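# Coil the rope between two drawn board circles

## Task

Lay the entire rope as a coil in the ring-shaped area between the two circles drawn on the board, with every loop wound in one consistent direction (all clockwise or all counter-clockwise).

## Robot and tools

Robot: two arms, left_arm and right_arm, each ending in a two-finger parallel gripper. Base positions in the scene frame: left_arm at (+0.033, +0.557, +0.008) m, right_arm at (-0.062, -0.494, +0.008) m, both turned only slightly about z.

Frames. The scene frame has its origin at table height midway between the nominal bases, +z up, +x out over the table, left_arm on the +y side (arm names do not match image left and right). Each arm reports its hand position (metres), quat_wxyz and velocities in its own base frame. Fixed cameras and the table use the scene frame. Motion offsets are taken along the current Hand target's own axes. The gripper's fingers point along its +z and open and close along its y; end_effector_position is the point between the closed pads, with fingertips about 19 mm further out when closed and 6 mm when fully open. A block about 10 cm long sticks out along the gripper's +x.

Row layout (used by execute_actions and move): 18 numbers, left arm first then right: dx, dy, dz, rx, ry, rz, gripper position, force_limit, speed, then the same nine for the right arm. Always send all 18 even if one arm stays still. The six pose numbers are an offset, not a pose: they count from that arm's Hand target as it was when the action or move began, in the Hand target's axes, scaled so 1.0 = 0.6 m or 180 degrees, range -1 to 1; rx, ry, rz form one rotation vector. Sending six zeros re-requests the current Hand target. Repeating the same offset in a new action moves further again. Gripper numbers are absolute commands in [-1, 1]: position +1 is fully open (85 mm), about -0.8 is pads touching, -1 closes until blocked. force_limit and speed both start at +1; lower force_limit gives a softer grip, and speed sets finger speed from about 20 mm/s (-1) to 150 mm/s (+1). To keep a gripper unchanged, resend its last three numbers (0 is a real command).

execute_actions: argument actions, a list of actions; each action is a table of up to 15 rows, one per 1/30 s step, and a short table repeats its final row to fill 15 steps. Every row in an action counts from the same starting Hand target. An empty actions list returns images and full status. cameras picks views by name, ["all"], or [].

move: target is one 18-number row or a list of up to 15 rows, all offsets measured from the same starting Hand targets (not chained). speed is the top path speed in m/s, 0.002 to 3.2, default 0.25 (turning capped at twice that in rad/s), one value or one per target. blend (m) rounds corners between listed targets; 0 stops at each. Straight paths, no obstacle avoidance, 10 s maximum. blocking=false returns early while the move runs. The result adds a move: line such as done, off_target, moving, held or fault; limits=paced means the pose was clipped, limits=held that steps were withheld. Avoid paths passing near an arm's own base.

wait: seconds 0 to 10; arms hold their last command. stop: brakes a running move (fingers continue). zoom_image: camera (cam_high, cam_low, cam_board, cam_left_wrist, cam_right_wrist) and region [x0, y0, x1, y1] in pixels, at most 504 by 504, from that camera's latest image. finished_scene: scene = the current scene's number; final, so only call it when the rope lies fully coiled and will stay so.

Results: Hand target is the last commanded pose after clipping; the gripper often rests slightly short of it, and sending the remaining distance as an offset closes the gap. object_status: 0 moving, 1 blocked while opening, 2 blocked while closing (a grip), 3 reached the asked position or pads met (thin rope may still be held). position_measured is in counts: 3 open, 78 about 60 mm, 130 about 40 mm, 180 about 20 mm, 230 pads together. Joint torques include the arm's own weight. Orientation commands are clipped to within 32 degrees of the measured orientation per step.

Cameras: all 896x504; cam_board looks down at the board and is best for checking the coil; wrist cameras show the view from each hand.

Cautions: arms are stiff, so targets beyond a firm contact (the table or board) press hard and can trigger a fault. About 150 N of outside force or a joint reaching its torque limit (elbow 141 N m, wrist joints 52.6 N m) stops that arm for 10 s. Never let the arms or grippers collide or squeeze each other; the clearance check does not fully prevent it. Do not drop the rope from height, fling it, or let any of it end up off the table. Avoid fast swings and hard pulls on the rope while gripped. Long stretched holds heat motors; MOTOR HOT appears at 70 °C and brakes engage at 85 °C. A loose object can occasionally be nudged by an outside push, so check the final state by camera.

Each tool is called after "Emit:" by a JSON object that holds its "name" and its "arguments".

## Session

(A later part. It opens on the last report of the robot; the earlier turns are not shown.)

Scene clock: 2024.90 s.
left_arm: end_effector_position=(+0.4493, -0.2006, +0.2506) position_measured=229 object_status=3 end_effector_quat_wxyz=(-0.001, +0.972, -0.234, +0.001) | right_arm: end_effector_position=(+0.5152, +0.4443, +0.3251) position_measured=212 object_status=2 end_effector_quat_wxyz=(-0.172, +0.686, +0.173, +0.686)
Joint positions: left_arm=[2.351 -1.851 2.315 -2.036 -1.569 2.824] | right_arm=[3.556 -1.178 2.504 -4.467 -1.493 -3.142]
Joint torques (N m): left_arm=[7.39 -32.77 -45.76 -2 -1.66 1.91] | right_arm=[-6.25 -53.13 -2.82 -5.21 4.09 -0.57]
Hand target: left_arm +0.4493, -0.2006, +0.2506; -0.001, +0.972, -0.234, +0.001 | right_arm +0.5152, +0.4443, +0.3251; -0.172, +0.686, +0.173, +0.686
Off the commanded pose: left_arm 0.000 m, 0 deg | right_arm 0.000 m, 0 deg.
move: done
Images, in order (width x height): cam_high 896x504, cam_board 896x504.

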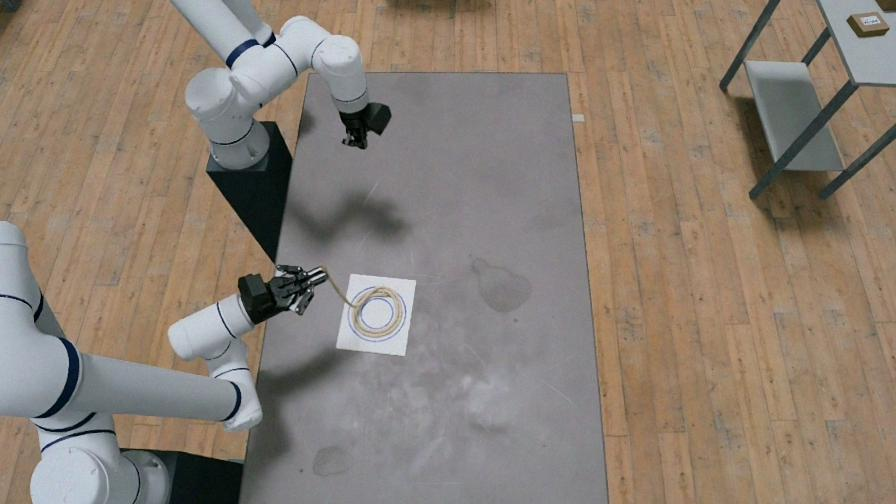

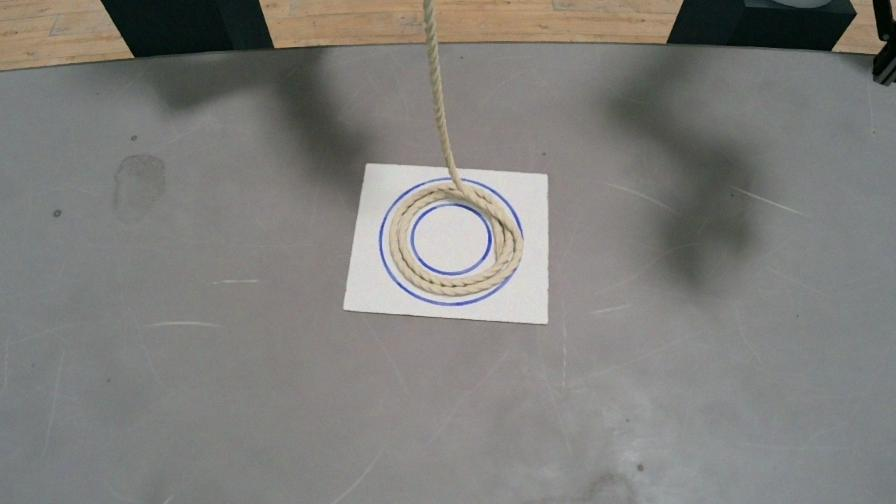

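Emit:
{"name": "move", "arguments": {"target": [[0,0,0,0,0,0,-0.8,-1,-1,-0.0168,0.0086,-0.009,0,0,0,-1,-1,-1],[0,0,0,0,0,0,-0.8,-1,-1,-0.0318,0.0254,-0.0105,0,0,0,-1,-1,-1]], "speed": 0.035, "blend": 0.003, "cameras": ["cam_high","cam_board"]}}

Emit:
{"name": "zoom_image", "arguments": {"camera": "cam_board", "region": [370, 170, 540, 310]}}

Emit:
{"name": "zoom_image", "arguments": {"camera": "cam_high", "region": [310, 240, 430, 360]}}

Scene clock: 2048.70 s.
left_arm: end_effector_position=(+0.4493, -0.2006, +0.2506) position_measured=229 object_status=3 end_effector_quat_wxyz=(-0.001, +0.972, -0.234, +0.001) | right_arm: end_effector_position=(+0.5168, +0.4279, +0.3060) position_measured=212 object_status=2 end_effector_quat_wxyz=(-0.172, +0.686, +0.173, +0.686)
Joint positions: left_arm=[2.351 -1.851 2.315 -2.036 -1.569 2.824] | right_arm=[3.513 -1.134 2.527 -4.534 -1.45 -3.142]
Joint torques (N m): left_arm=[7.33 -29.73 -46.44 -1.83 -1.68 1.96] | right_arm=[-5 -52.28 -0.27 -5.65 3.54 -0.53]
Hand target: left_arm +0.4493, -0.2006, +0.2506; -0.001, +0.972, -0.234, +0.001 | right_arm +0.5168, +0.4278, +0.3060; -0.172, +0.686, +0.173, +0.686
Off the commanded pose: left_arm 0.000 m, 0 deg | right_arm 0.000 m, 0 deg.
move: done
Images, in order (width x height): cam_high 896x504, cam_board 896x504.

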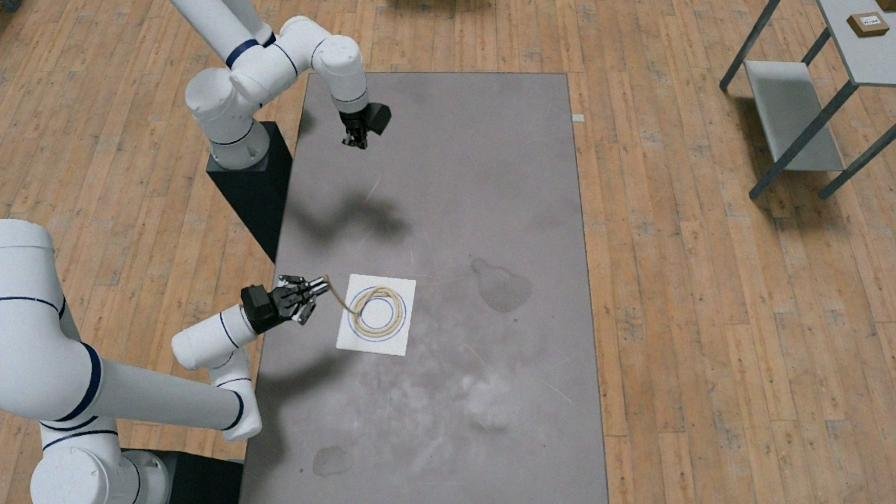

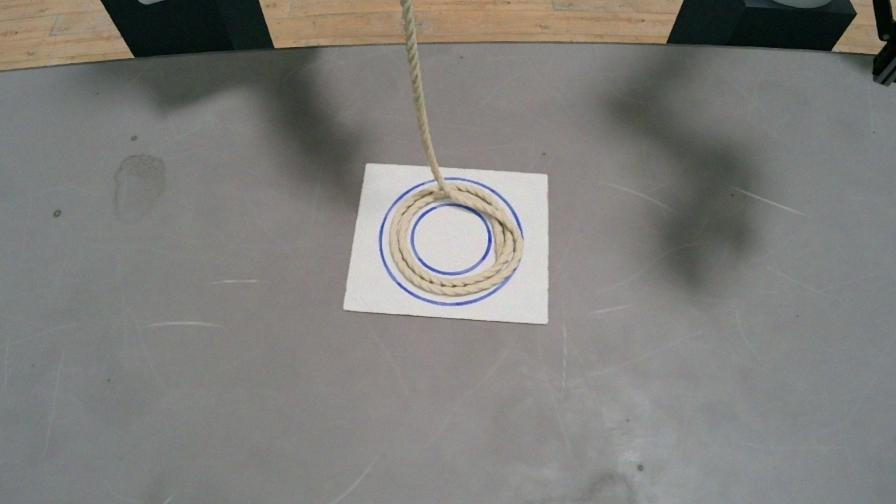

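Scaled by 2.965.

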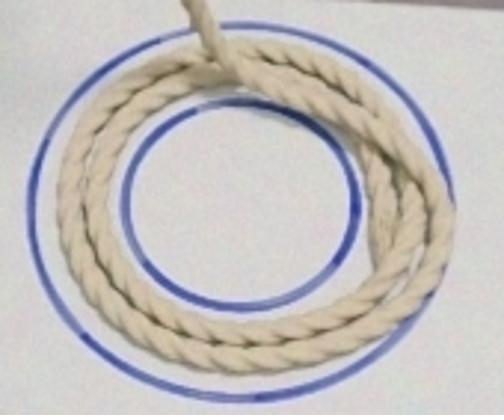

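Scaled by 4.200.

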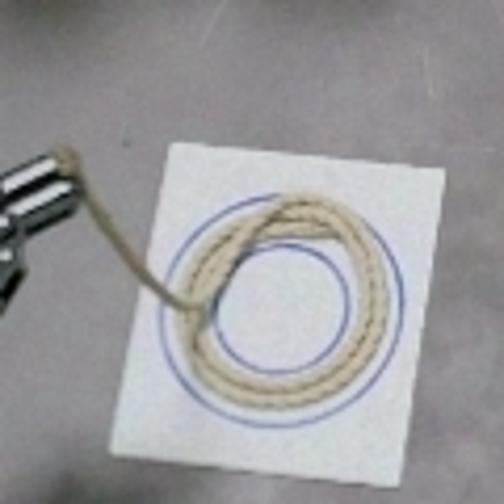

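Emit:
{"name": "move", "arguments": {"target": [[0,0,0,0,0,0,-0.8,-1,-1,0.065,-0.0252,0.0102,0,0,0,-1,-1,-1],[0,0,0,0,0,0,-0.8,-1,-1,0.115,-0.0504,0.0266,0,0,0,-1,-1,-1],[0,0,0,0,0,0,-0.8,-1,-1,0.0767,-0.0472,0.0266,0,0,0,-1,-1,-1]], "speed": [0.05,0.05,0.03], "blend": [0.006,0,0], "cameras": ["cam_high","cam_board"]}}

Emit:
{"name": "zoom_image", "arguments": {"camera": "cam_board", "region": [370, 170, 540, 310]}}

Emit:
{"name": "zoom_image", "arguments": {"camera": "cam_high", "region": [310, 240, 430, 360]}}

Scene clock: 2069.20 s.
left_arm: end_effector_position=(+0.4493, -0.2006, +0.2506) position_measured=229 object_status=3 end_effector_quat_wxyz=(-0.001, +0.972, -0.234, +0.001) | right_arm: end_effector_position=(+0.5175, +0.4604, +0.3520) position_measured=212 object_status=2 end_effector_quat_wxyz=(-0.172, +0.686, +0.173, +0.686)
Joint positions: left_arm=[2.351 -1.851 2.315 -2.036 -1.569 2.824] | right_arm=[3.592 -1.236 2.474 -4.379 -1.529 -3.142]
Joint torques (N m): left_arm=[7.97 -30.23 -46.48 -1.9 -1.75 1.89] | right_arm=[-6.18 -53.14 -6.97 -5.13 3.94 0.89]
Hand target: left_arm +0.4493, -0.2006, +0.2506; -0.001, +0.972, -0.234, +0.001 | right_arm +0.5175, +0.4604, +0.3520; -0.172, +0.686, +0.173, +0.686
Off the commanded pose: left_arm 0.000 m, 0 deg | right_arm 0.000 m, 0 deg.
move: done
Images, in order (width x height): cam_high 896x504, cam_board 896x504.

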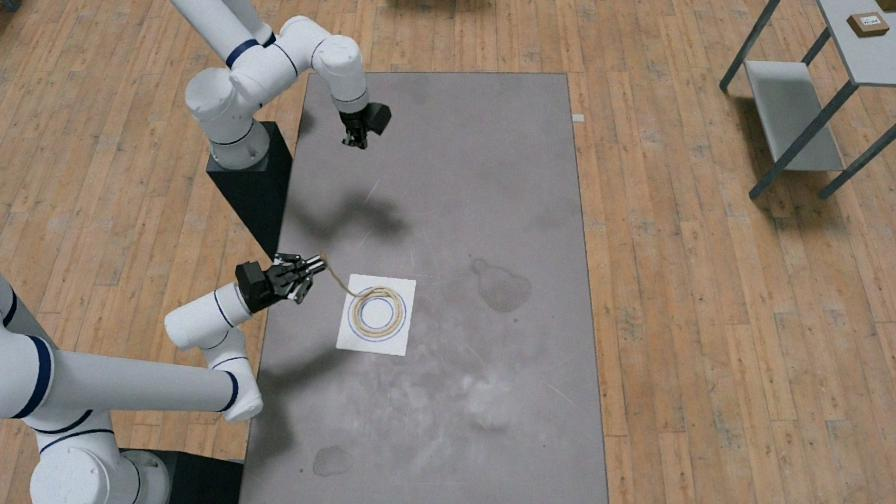

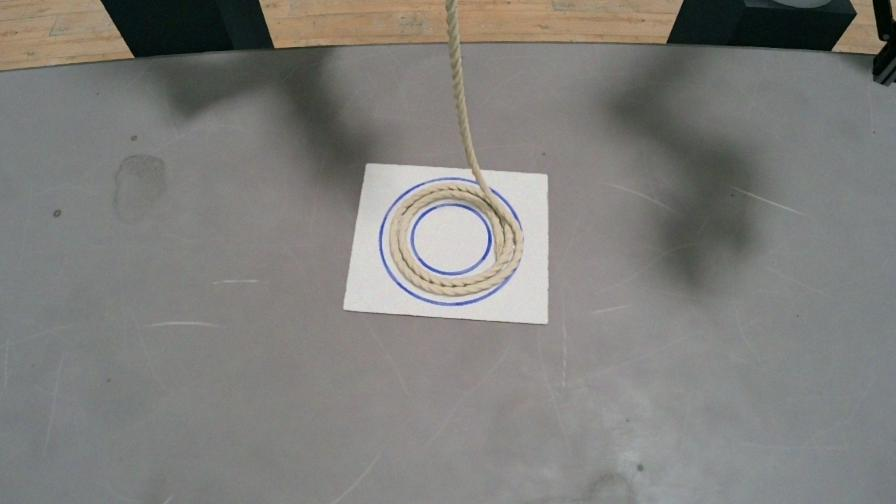

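Scaled by 2.965.

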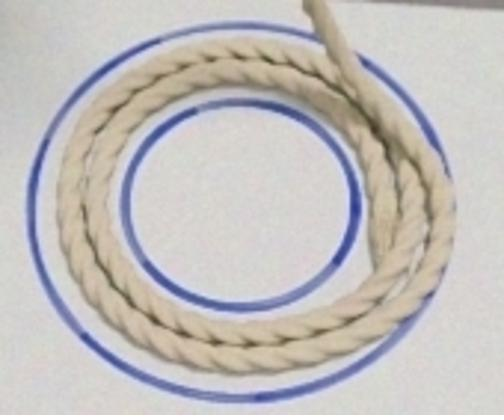

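Scaled by 4.200.

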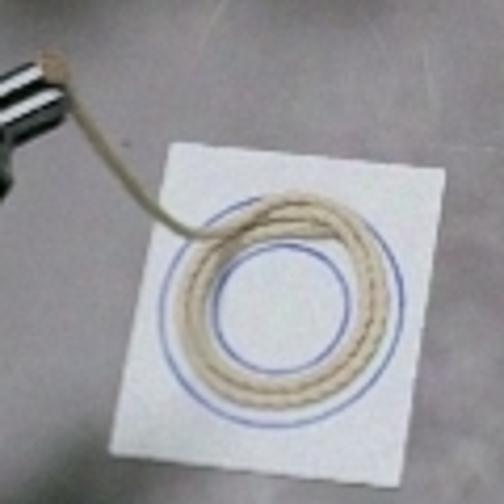

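Emit:
{"name": "move", "arguments": {"target": [[0,0,0,0,0,0,-0.8,-1,-1,-0.015,-0.0007,-0.0057,0,0,0,-1,-1,-1],[0,0,0,0,0,0,-0.8,-1,-1,-0.03,-0.0007,-0.0115,0,0,0,-1,-1,-1]], "speed": 0.03, "blend": 0.003, "cameras": ["cam_high","cam_board"]}}

Emit:
{"name": "zoom_image", "arguments": {"camera": "cam_board", "region": [370, 170, 540, 310]}}

Emit:
{"name": "zoom_image", "arguments": {"camera": "cam_high", "region": [310, 240, 430, 360]}}

Scene clock: 2077.20 s.
left_arm: end_effector_position=(+0.4493, -0.2006, +0.2506) position_measured=229 object_status=3 end_effector_quat_wxyz=(-0.001, +0.972, -0.234, +0.001) | right_arm: end_effector_position=(+0.5112, +0.4575, +0.3340) position_measured=212 object_status=2 end_effector_quat_wxyz=(-0.172, +0.686, +0.173, +0.686)
Joint positions: left_arm=[2.351 -1.851 2.315 -2.036 -1.569 2.824] | right_arm=[3.592 -1.196 2.489 -4.434 -1.529 -3.142]
Joint torques (N m): left_arm=[7.66 -30.29 -46.65 -1.87 -1.53 1.93] | right_arm=[-2.77 -52.33 -4.83 -5.23 3.11 -0.18]
Hand target: left_arm +0.4493, -0.2006, +0.2506; -0.001, +0.972, -0.234, +0.001 | right_arm +0.5112, +0.4575, +0.3340; -0.172, +0.686, +0.173, +0.686
Off the commanded pose: left_arm 0.000 m, 0 deg | right_arm 0.000 m, 0 deg.
move: done
Images, in order (width x height): cam_high 896x504, cam_board 896x504.

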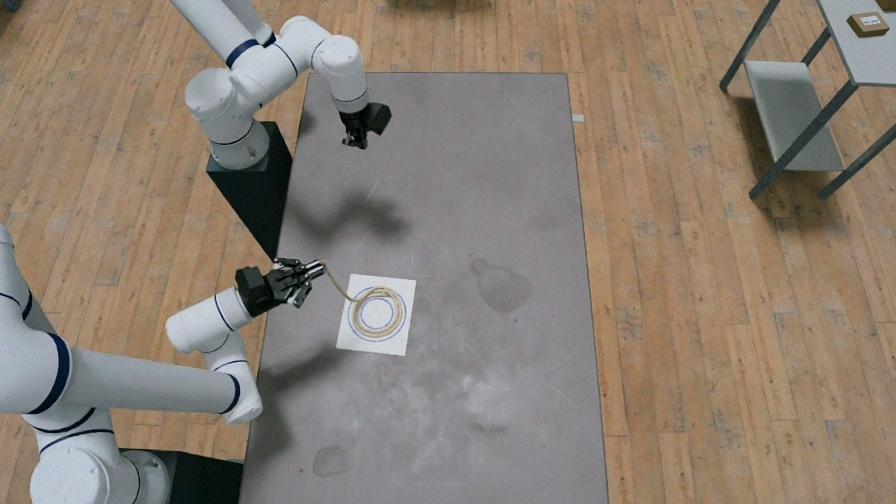

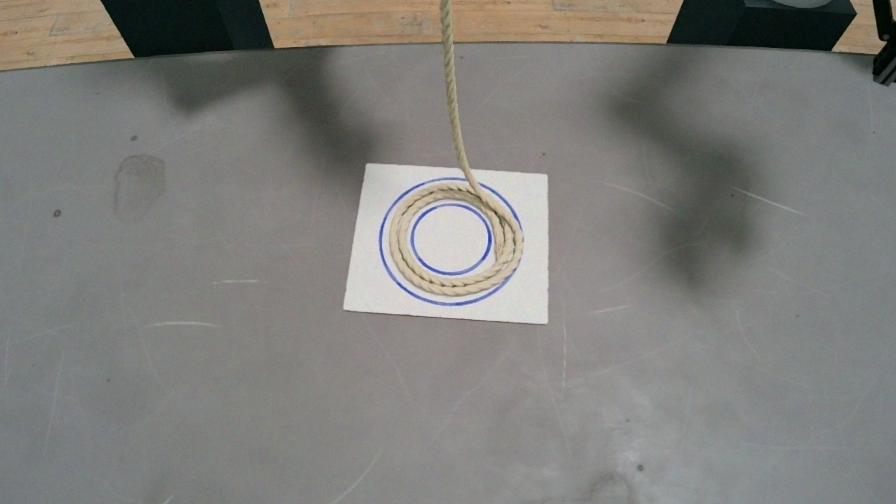

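Scaled by 2.965.

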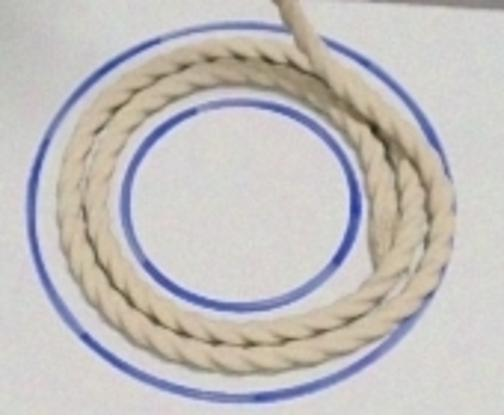

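Scaled by 4.200.

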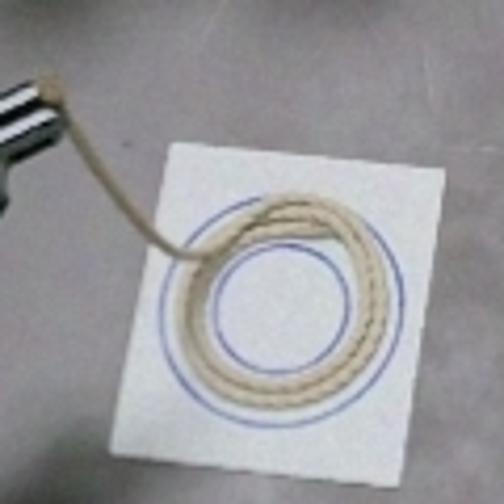

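Emit:
{"name": "move", "arguments": {"target": [[0,0,0,0,0,0,-0.8,-1,-1,-0.0167,0.0254,-0.0014,0,0,0,-1,-1,-1]], "speed": 0.03, "cameras": ["cam_high","cam_board"]}}

Emit:
{"name": "zoom_image", "arguments": {"camera": "cam_board", "region": [370, 170, 540, 310]}}

Emit:
{"name": "zoom_image", "arguments": {"camera": "cam_high", "region": [310, 240, 430, 360]}}

Scene clock: 2087.87 s.
left_arm: end_effector_position=(+0.4493, -0.2006, +0.2506) position_measured=229 object_status=3 end_effector_quat_wxyz=(-0.001, +0.972, -0.234, +0.001) | right_arm: end_effector_position=(+0.5177, +0.4437, +0.3240) position_measured=212 object_status=2 end_effector_quat_wxyz=(-0.172, +0.686, +0.173, +0.686)
Joint positions: left_arm=[2.351 -1.851 2.315 -2.036 -1.569 2.824] | right_arm=[3.552 -1.175 2.502 -4.468 -1.489 -3.142]
Joint torques (N m): left_arm=[8.34 -29.53 -46.71 -2 -1.6 1.75] | right_arm=[-5.1 -52.64 -3.58 -5.66 4.15 0.2]
Hand target: left_arm +0.4493, -0.2006, +0.2506; -0.001, +0.972, -0.234, +0.001 | right_arm +0.5177, +0.4436, +0.3240; -0.172, +0.686, +0.173, +0.686
Off the commanded pose: left_arm 0.000 m, 0 deg | right_arm 0.000 m, 0 deg.
move: done
Images, in order (width x height): cam_high 896x504, cam_board 896x504.

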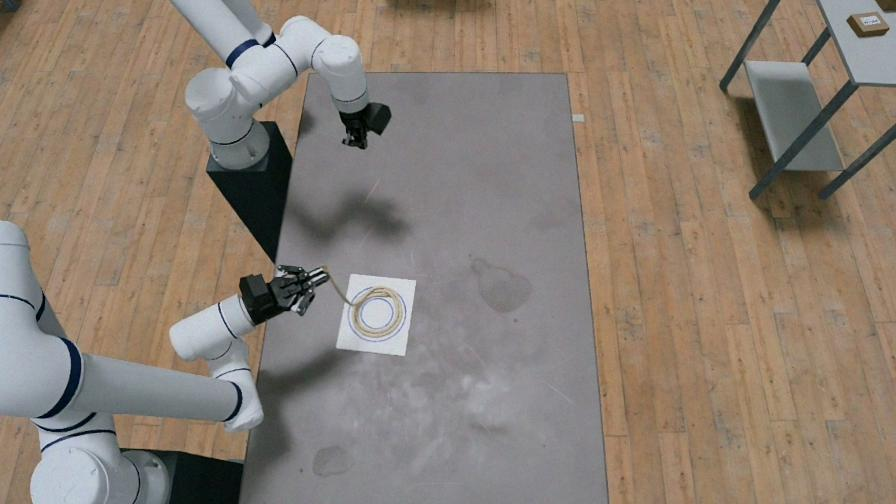

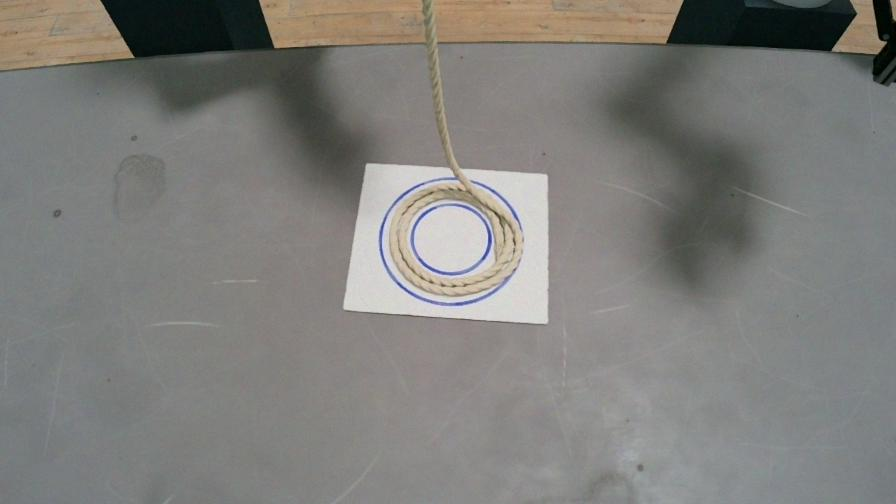

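Scaled by 2.965.

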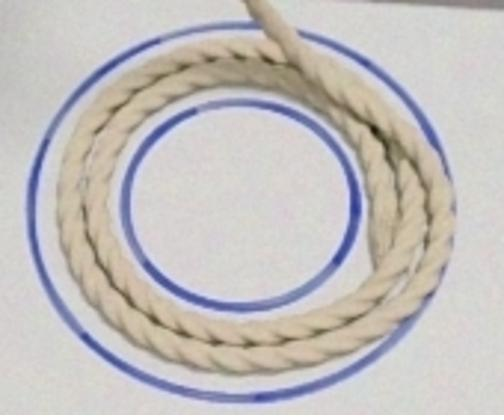

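Scaled by 4.200.

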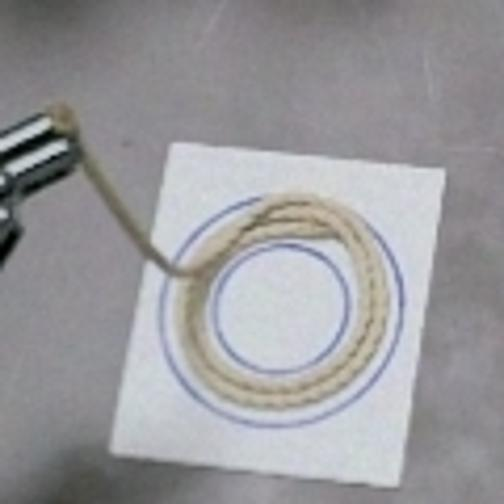

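Emit:
{"name": "move", "arguments": {"target": [[0,0,0,0,0,0,-0.8,-1,-1,-0.0267,0.0273,-0.0052,0,0,0,-1,-1,-1],[0,0,0,0,0,0,-0.8,-1,-1,-0.0445,0.0468,-0.0031,0,0,0,-1,-1,-1]], "speed": 0.035, "blend": 0.005, "cameras": ["cam_high","cam_board"]}}

Emit:
{"name": "zoom_image", "arguments": {"camera": "cam_board", "region": [370, 170, 540, 310]}}

Emit:
{"name": "zoom_image", "arguments": {"camera": "cam_high", "region": [310, 240, 430, 360]}}

Scene clock: 2098.83 s.
left_arm: end_effector_position=(+0.4493, -0.2006, +0.2506) position_measured=229 object_status=3 end_effector_quat_wxyz=(-0.001, +0.972, -0.234, +0.001) | right_arm: end_effector_position=(+0.5293, +0.4180, +0.2974) position_measured=212 object_status=2 end_effector_quat_wxyz=(-0.172, +0.686, +0.173, +0.686)
Joint positions: left_arm=[2.351 -1.851 2.315 -2.036 -1.569 2.824] | right_arm=[3.476 -1.109 2.524 -4.556 -1.413 -3.143]
Joint torques (N m): left_arm=[7.56 -31.41 -46.18 -2.04 -1.6 1.85] | right_arm=[-9.89 -56.59 -0.7 -5.35 3.86 -0.17]
Hand target: left_arm +0.4493, -0.2006, +0.2506; -0.001, +0.972, -0.234, +0.001 | right_arm +0.5293, +0.4180, +0.2973; -0.172, +0.686, +0.173, +0.686
Off the commanded pose: left_arm 0.000 m, 0 deg | right_arm 0.000 m, 0 deg.
move: done
Images, in order (width x height): cam_high 896x504, cam_board 896x504.

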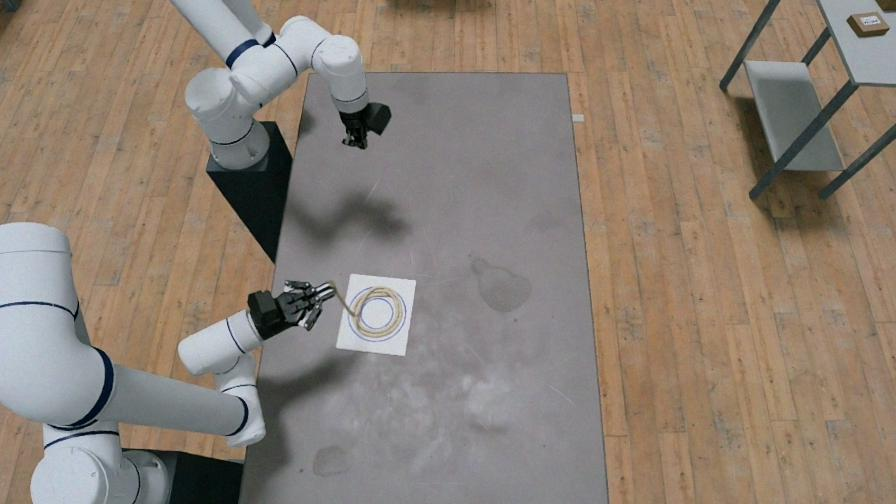

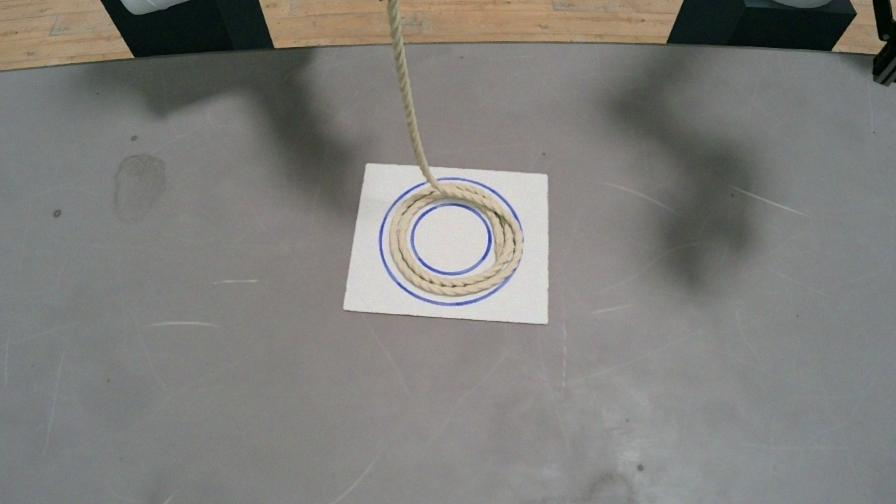

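Scaled by 2.965.

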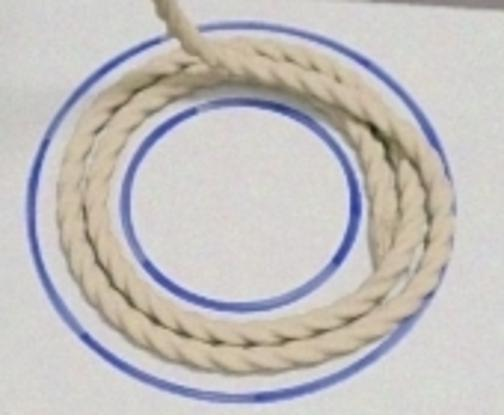

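Scaled by 4.200.

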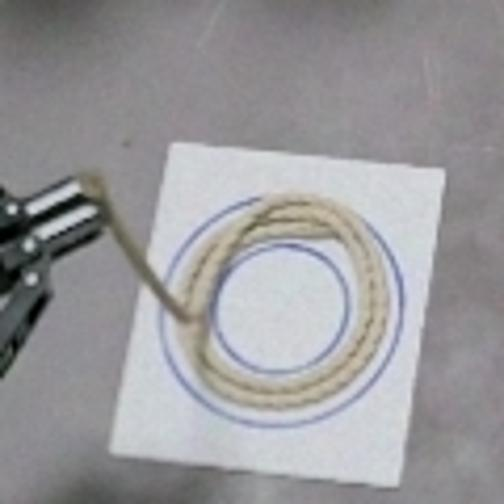

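Emit:
{"name": "zoom_image", "arguments": {"camera": "cam_board", "region": [420, 165, 530, 265]}}

Emit:
{"name": "zoom_image", "arguments": {"camera": "cam_high", "region": [340, 280, 410, 345]}}

Scaled by 4.582.

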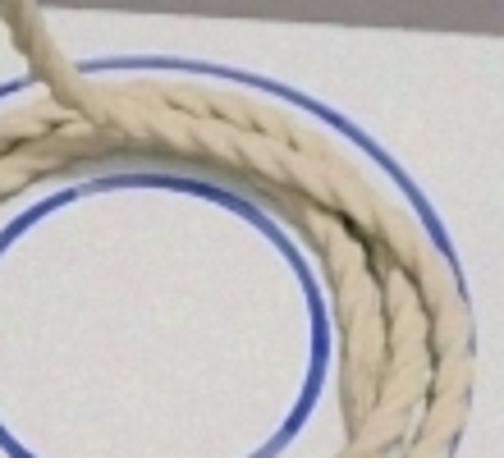

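Scaled by 7.200.

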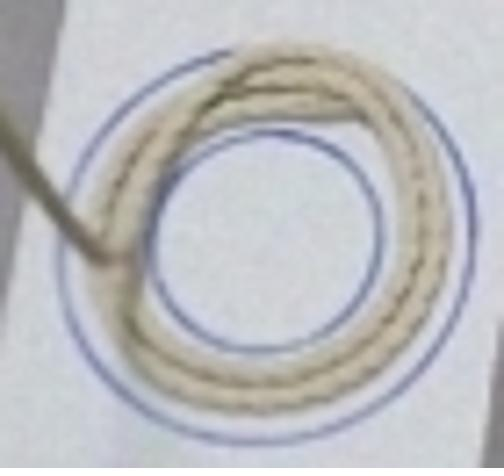

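Emit:
{"name": "move", "arguments": {"target": [[0,0,0,0,0,0,-0.8,-1,-1,0.0795,-0.0469,0.0033,0,0,0,-1,-1,-1],[0,0,0,0,0,0,-0.8,-1,-1,0.1295,-0.0747,0.016,0,0,0,-1,-1,-1],[0,0,0,0,0,0,-0.8,-1,-1,0.1745,-0.1109,0.0647,0,0,0,-1,-1,-1],[0,0,0,0,0,0,-0.8,-1,-1,0.1628,-0.126,0.0944,0,0,0,-1,-1,-1],[0,0,0,0,0,0,-0.8,-1,-1,0.1488,-0.126,0.0944,0,0,0,-1,-1,-1],[0,0,0,0,0,0,-0.8,-1,-1,0.1163,-0.1186,0.0686,0,0,0,-1,-1,-1]], "speed": [0.06,0.06,0.06,0.06,0.03,0.035], "blend": [0.008,0.008,0.008,0,0,0], "cameras": ["cam_high","cam_board"]}}

Emit:
{"name": "zoom_image", "arguments": {"camera": "cam_board", "region": [370, 170, 540, 310]}}

Emit:
{"name": "zoom_image", "arguments": {"camera": "cam_high", "region": [340, 280, 410, 345]}}

Scene clock: 2205.47 s.
left_arm: end_effector_position=(+0.4493, -0.2006, +0.2506) position_measured=229 object_status=3 end_effector_quat_wxyz=(-0.001, +0.972, -0.234, +0.001) | right_arm: end_effector_position=(+0.5320, +0.5002, +0.3671) position_measured=212 object_status=2 end_effector_quat_wxyz=(-0.172, +0.686, +0.173, +0.686)
Joint positions: left_arm=[2.351 -1.851 2.315 -2.036 -1.569 2.824] | right_arm=[3.661 -1.231 2.392 -4.302 -1.598 -3.142]
Joint torques (N m): left_arm=[8.02 -30.12 -47.26 -1.87 -1.56 1.92] | right_arm=[-4.9 -58.84 -9.24 -5.76 3.93 2.86]
Hand target: left_arm +0.4493, -0.2006, +0.2506; -0.001, +0.972, -0.234, +0.001 | right_arm +0.5320, +0.5002, +0.3670; -0.172, +0.686, +0.173, +0.686
Off the commanded pose: left_arm 0.000 m, 0 deg | right_arm 0.000 m, 0 deg.
move: done
Images, in order (width x height): cam_high 896x504, cam_board 896x504.

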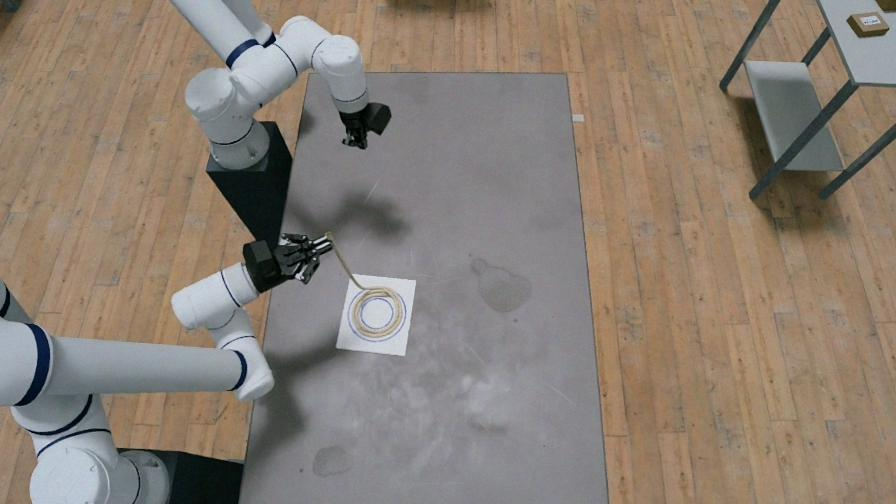

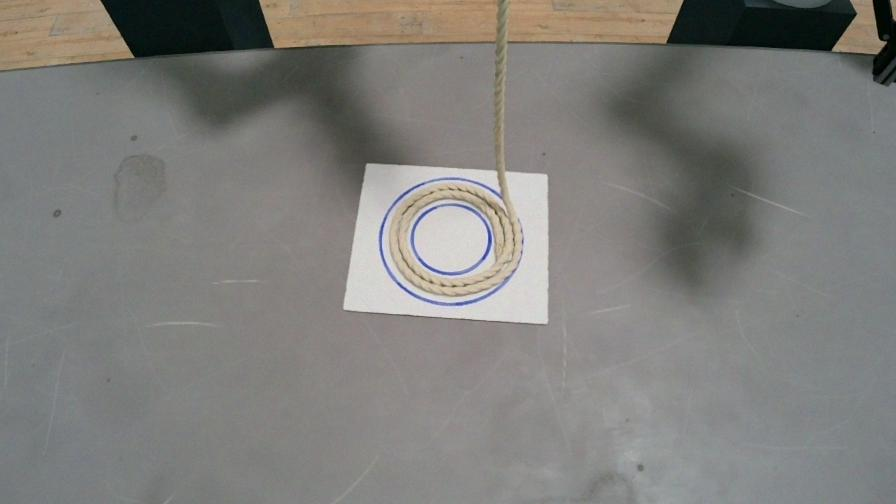

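Scaled by 2.965.

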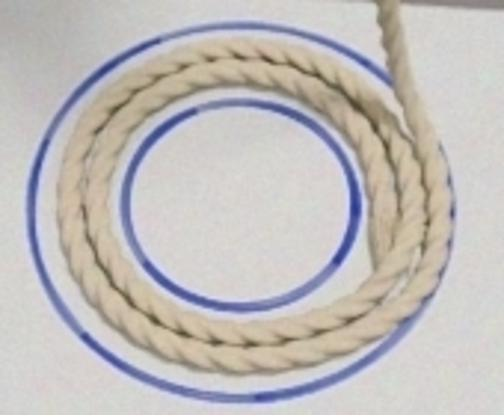

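Scaled by 7.200.

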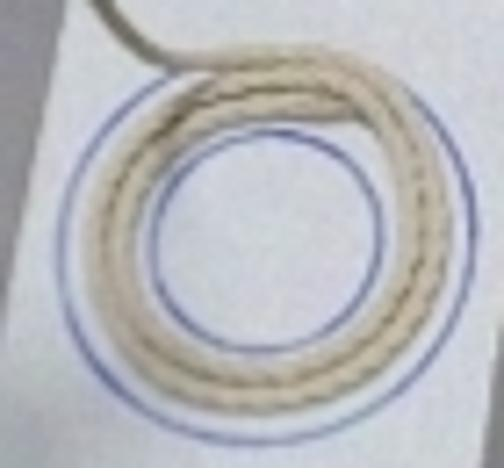

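Emit:
{"name": "move", "arguments": {"target": [[0,0,0,0,0,0,-0.8,-1,-1,-0.0323,0.0143,-0.0234,0,0,0,-1,-1,-1],[0,0,0,0,0,0,-0.8,-1,-1,-0.0648,0.0344,-0.0422,0,0,0,-1,-1,-1]], "speed": 0.035, "blend": 0.005, "cameras": ["cam_high","cam_board"]}}

Emit:
{"name": "zoom_image", "arguments": {"camera": "cam_board", "region": [370, 170, 540, 310]}}

Emit:
{"name": "zoom_image", "arguments": {"camera": "cam_high", "region": [340, 280, 410, 345]}}

Scene clock: 2220.10 s.
left_arm: end_effector_position=(+0.4493, -0.2006, +0.2506) position_measured=229 object_status=3 end_effector_quat_wxyz=(-0.001, +0.972, -0.234, +0.001) | right_arm: end_effector_position=(+0.5194, +0.4701, +0.3282) position_measured=212 object_status=2 end_effector_quat_wxyz=(-0.172, +0.686, +0.173, +0.686)
Joint positions: left_arm=[2.351 -1.851 2.315 -2.036 -1.569 2.824] | right_arm=[3.612 -1.169 2.46 -4.431 -1.549 -3.142]
Joint torques (N m): left_arm=[6.19 -31.06 -46.11 -2 -1.5 1.86] | right_arm=[-5.79 -56.62 -3.8 -5.68 3.77 0.01]
Hand target: left_arm +0.4493, -0.2006, +0.2506; -0.001, +0.972, -0.234, +0.001 | right_arm +0.5194, +0.4700, +0.3281; -0.172, +0.686, +0.173, +0.686
Off the commanded pose: left_arm 0.000 m, 0 deg | right_arm 0.000 m, 0 deg.
move: done
Images, in order (width x height): cam_high 896x504, cam_board 896x504.

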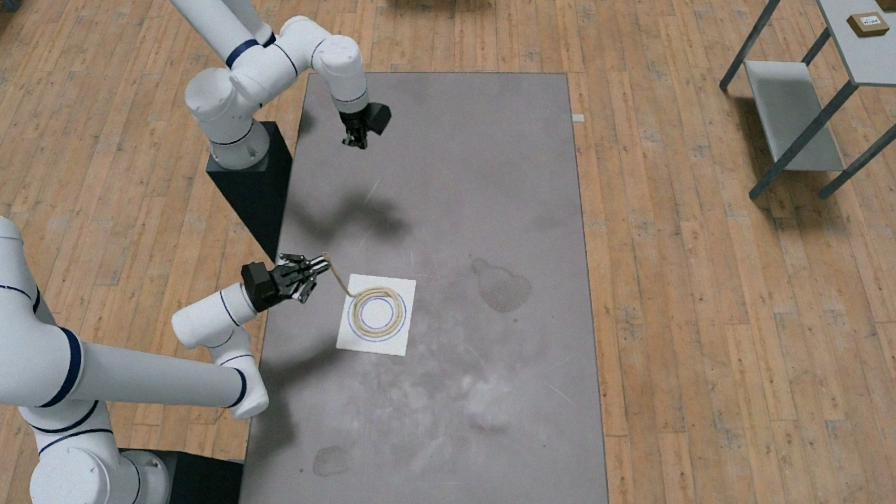

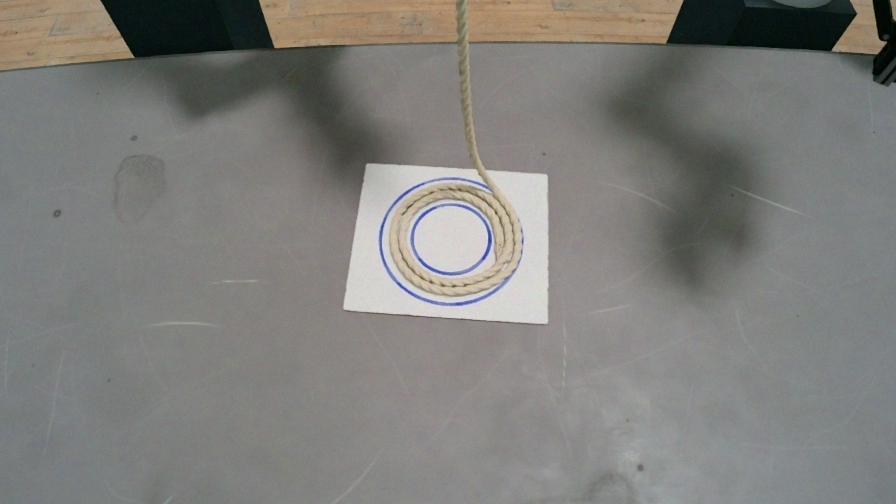

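Scaled by 2.965.

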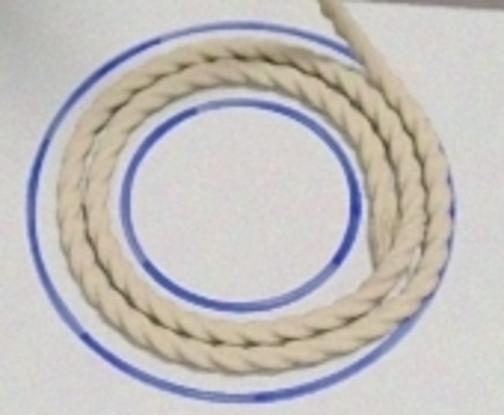

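Scaled by 7.200.

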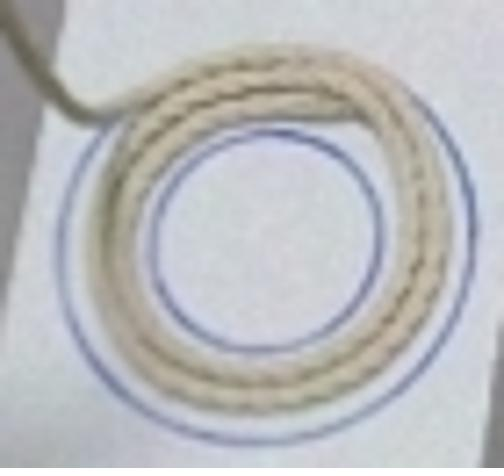

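Emit:
{"name": "move", "arguments": {"target": [[0,0,0,0,0,0,-0.8,-1,-1,-0.0325,0.0238,-0.013,0,0,0,-1,-1,-1],[0,0,0,0,0,0,-0.8,-1,-1,-0.065,0.0506,-0.0197,0,0,0,-1,-1,-1],[0,0,0,0,0,0,-0.8,-1,-1,-0.0975,0.0778,-0.0194,0,0,0,-1,-1,-1]], "speed": 0.035, "blend": 0.005, "cameras": ["cam_high","cam_board"]}}

Emit:
{"name": "zoom_image", "arguments": {"camera": "cam_board", "region": [370, 170, 540, 310]}}

Emit:
{"name": "zoom_image", "arguments": {"camera": "cam_high", "region": [340, 280, 410, 345]}}

Scene clock: 2232.23 s.
left_arm: end_effector_position=(+0.4493, -0.2006, +0.2506) position_measured=229 object_status=3 end_effector_quat_wxyz=(-0.001, +0.972, -0.234, +0.001) | right_arm: end_effector_position=(+0.5312, +0.4234, +0.2698) position_measured=212 object_status=2 end_effector_quat_wxyz=(-0.172, +0.686, +0.173, +0.686)
Joint positions: left_arm=[2.351 -1.851 2.315 -2.036 -1.569 2.824] | right_arm=[3.488 -1.031 2.51 -4.62 -1.425 -3.142]
Joint torques (N m): left_arm=[7.55 -29.71 -46.9 -1.9 -1.47 1.71] | right_arm=[-5.66 -62.66 1.68 -5.37 3.51 -0.26]
Hand target: left_arm +0.4493, -0.2006, +0.2506; -0.001, +0.972, -0.234, +0.001 | right_arm +0.5312, +0.4233, +0.2697; -0.172, +0.686, +0.173, +0.686
Off the commanded pose: left_arm 0.000 m, 0 deg | right_arm 0.000 m, 0 deg.
move: done
Images, in order (width x height): cam_high 896x504, cam_board 896x504.

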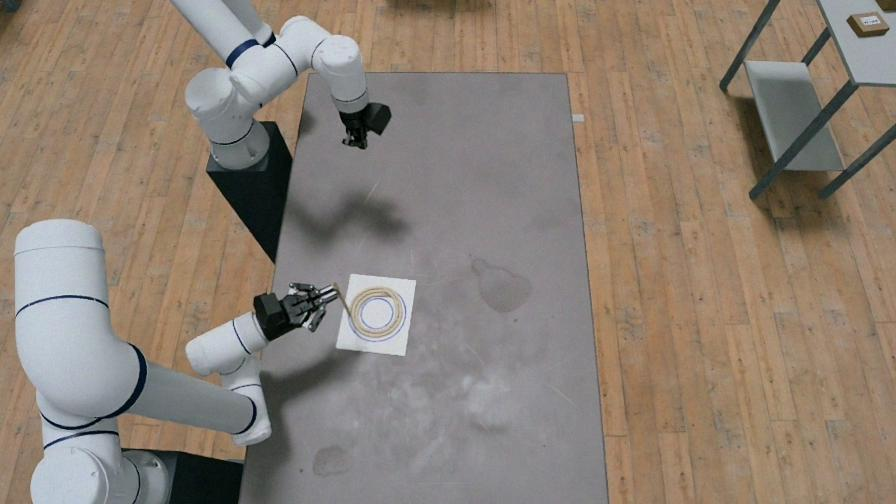

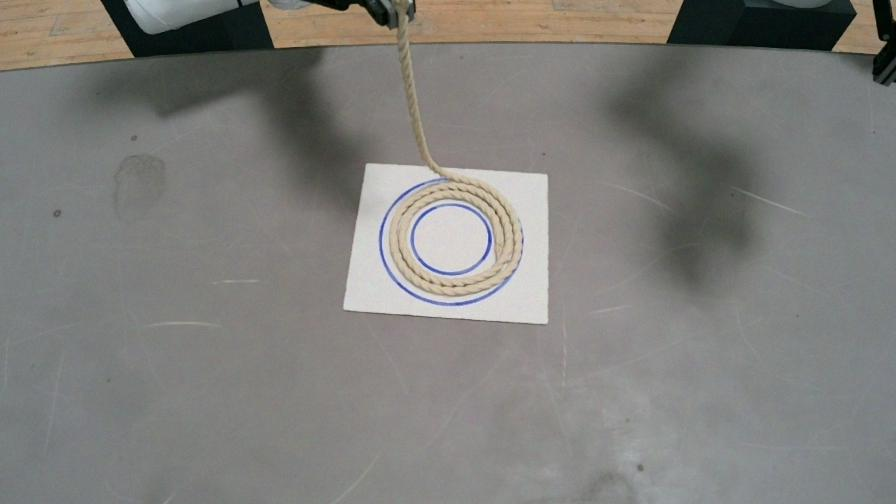

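Scaled by 2.965.

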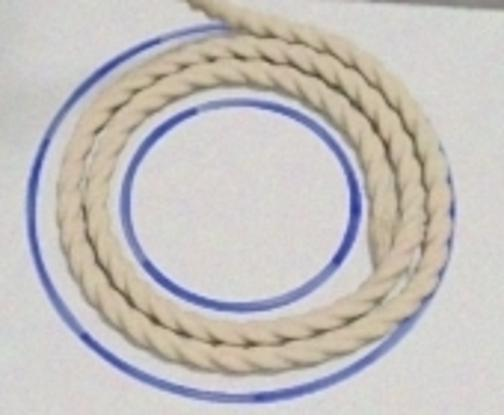

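Scaled by 7.200.

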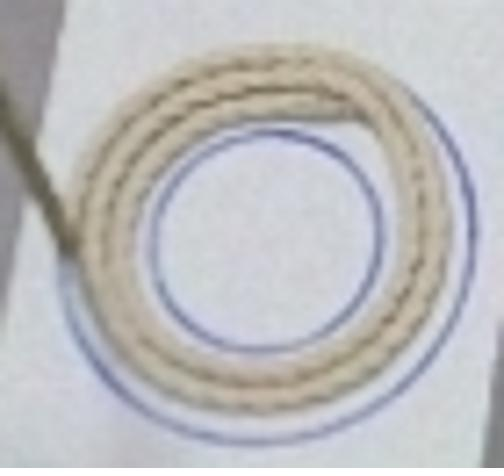

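Emit:
{"name": "move", "arguments": {"target": [[0,0,0,0,0,0,-0.8,-1,-1,-0.0327,0.0262,0.0075,0,0,0,-1,-1,-1],[0,0,0,0,0,0,-0.8,-1,-1,-0.0652,0.0498,0.0211,0,0,0,-1,-1,-1]], "speed": 0.035, "blend": 0.005, "cameras": ["cam_high","cam_board"]}}

Emit:
{"name": "zoom_image", "arguments": {"camera": "cam_board", "region": [370, 170, 540, 310]}}

Emit:
{"name": "zoom_image", "arguments": {"camera": "cam_high", "region": [340, 280, 410, 345]}}

Scene clock: 2273.33 s.
left_arm: end_effector_position=(+0.4493, -0.2006, +0.2506) position_measured=229 object_status=3 end_effector_quat_wxyz=(-0.001, +0.972, -0.234, +0.001) | right_arm: end_effector_position=(+0.5564, +0.4030, +0.2307) position_measured=212 object_status=2 end_effector_quat_wxyz=(-0.172, +0.686, +0.173, +0.686)
Joint positions: left_arm=[2.351 -1.851 2.315 -2.036 -1.569 2.824] | right_arm=[3.415 -0.924 2.49 -4.707 -1.352 -3.143]
Joint torques (N m): left_arm=[8 -29.22 -46.76 -2.04 -1.47 1.86] | right_arm=[-6.06 -66.78 -13.97 -5.41 3.84 -0.36]
Hand target: left_arm +0.4493, -0.2006, +0.2506; -0.001, +0.972, -0.234, +0.001 | right_arm +0.5565, +0.4029, +0.2306; -0.172, +0.686, +0.173, +0.686
Off the commanded pose: left_arm 0.000 m, 0 deg | right_arm 0.000 m, 0 deg.
move: done
Images, in order (width x height): cam_high 896x504, cam_board 896x504.

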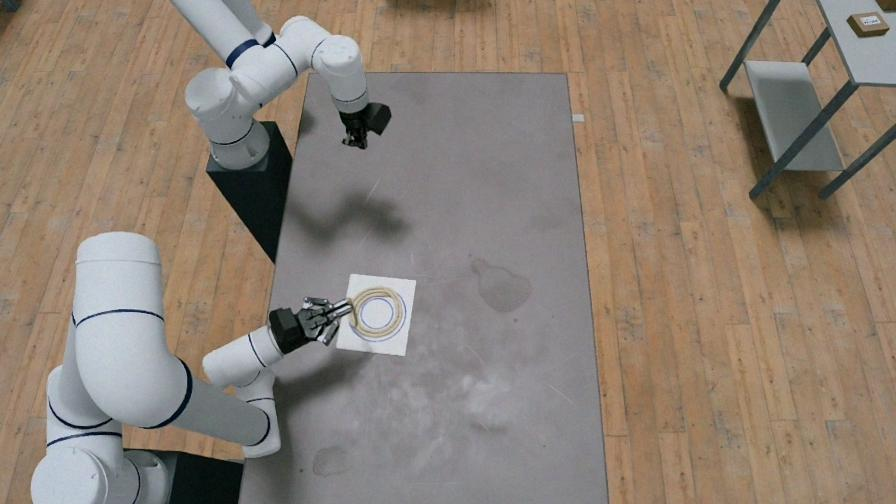

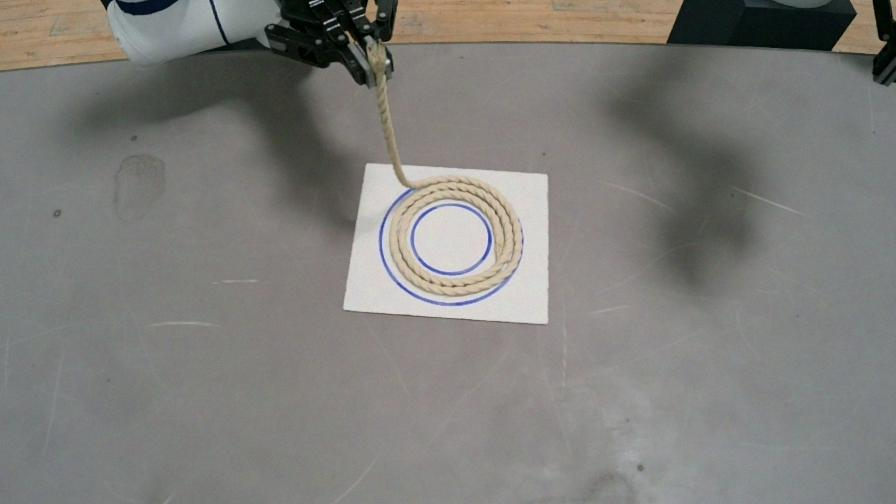

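Scaled by 2.965.

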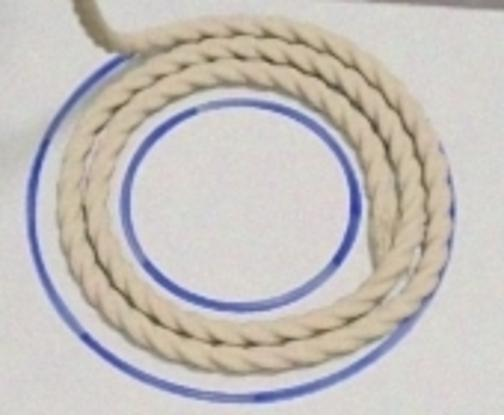

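Scaled by 7.200.

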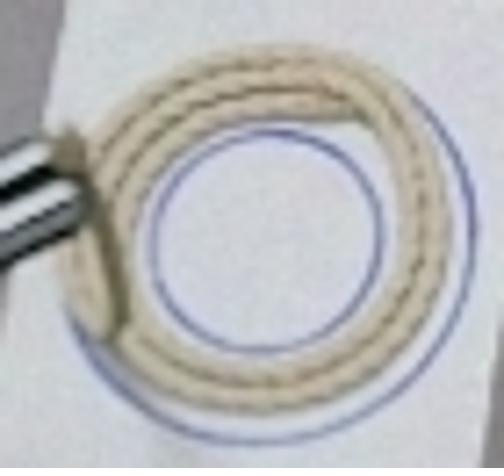

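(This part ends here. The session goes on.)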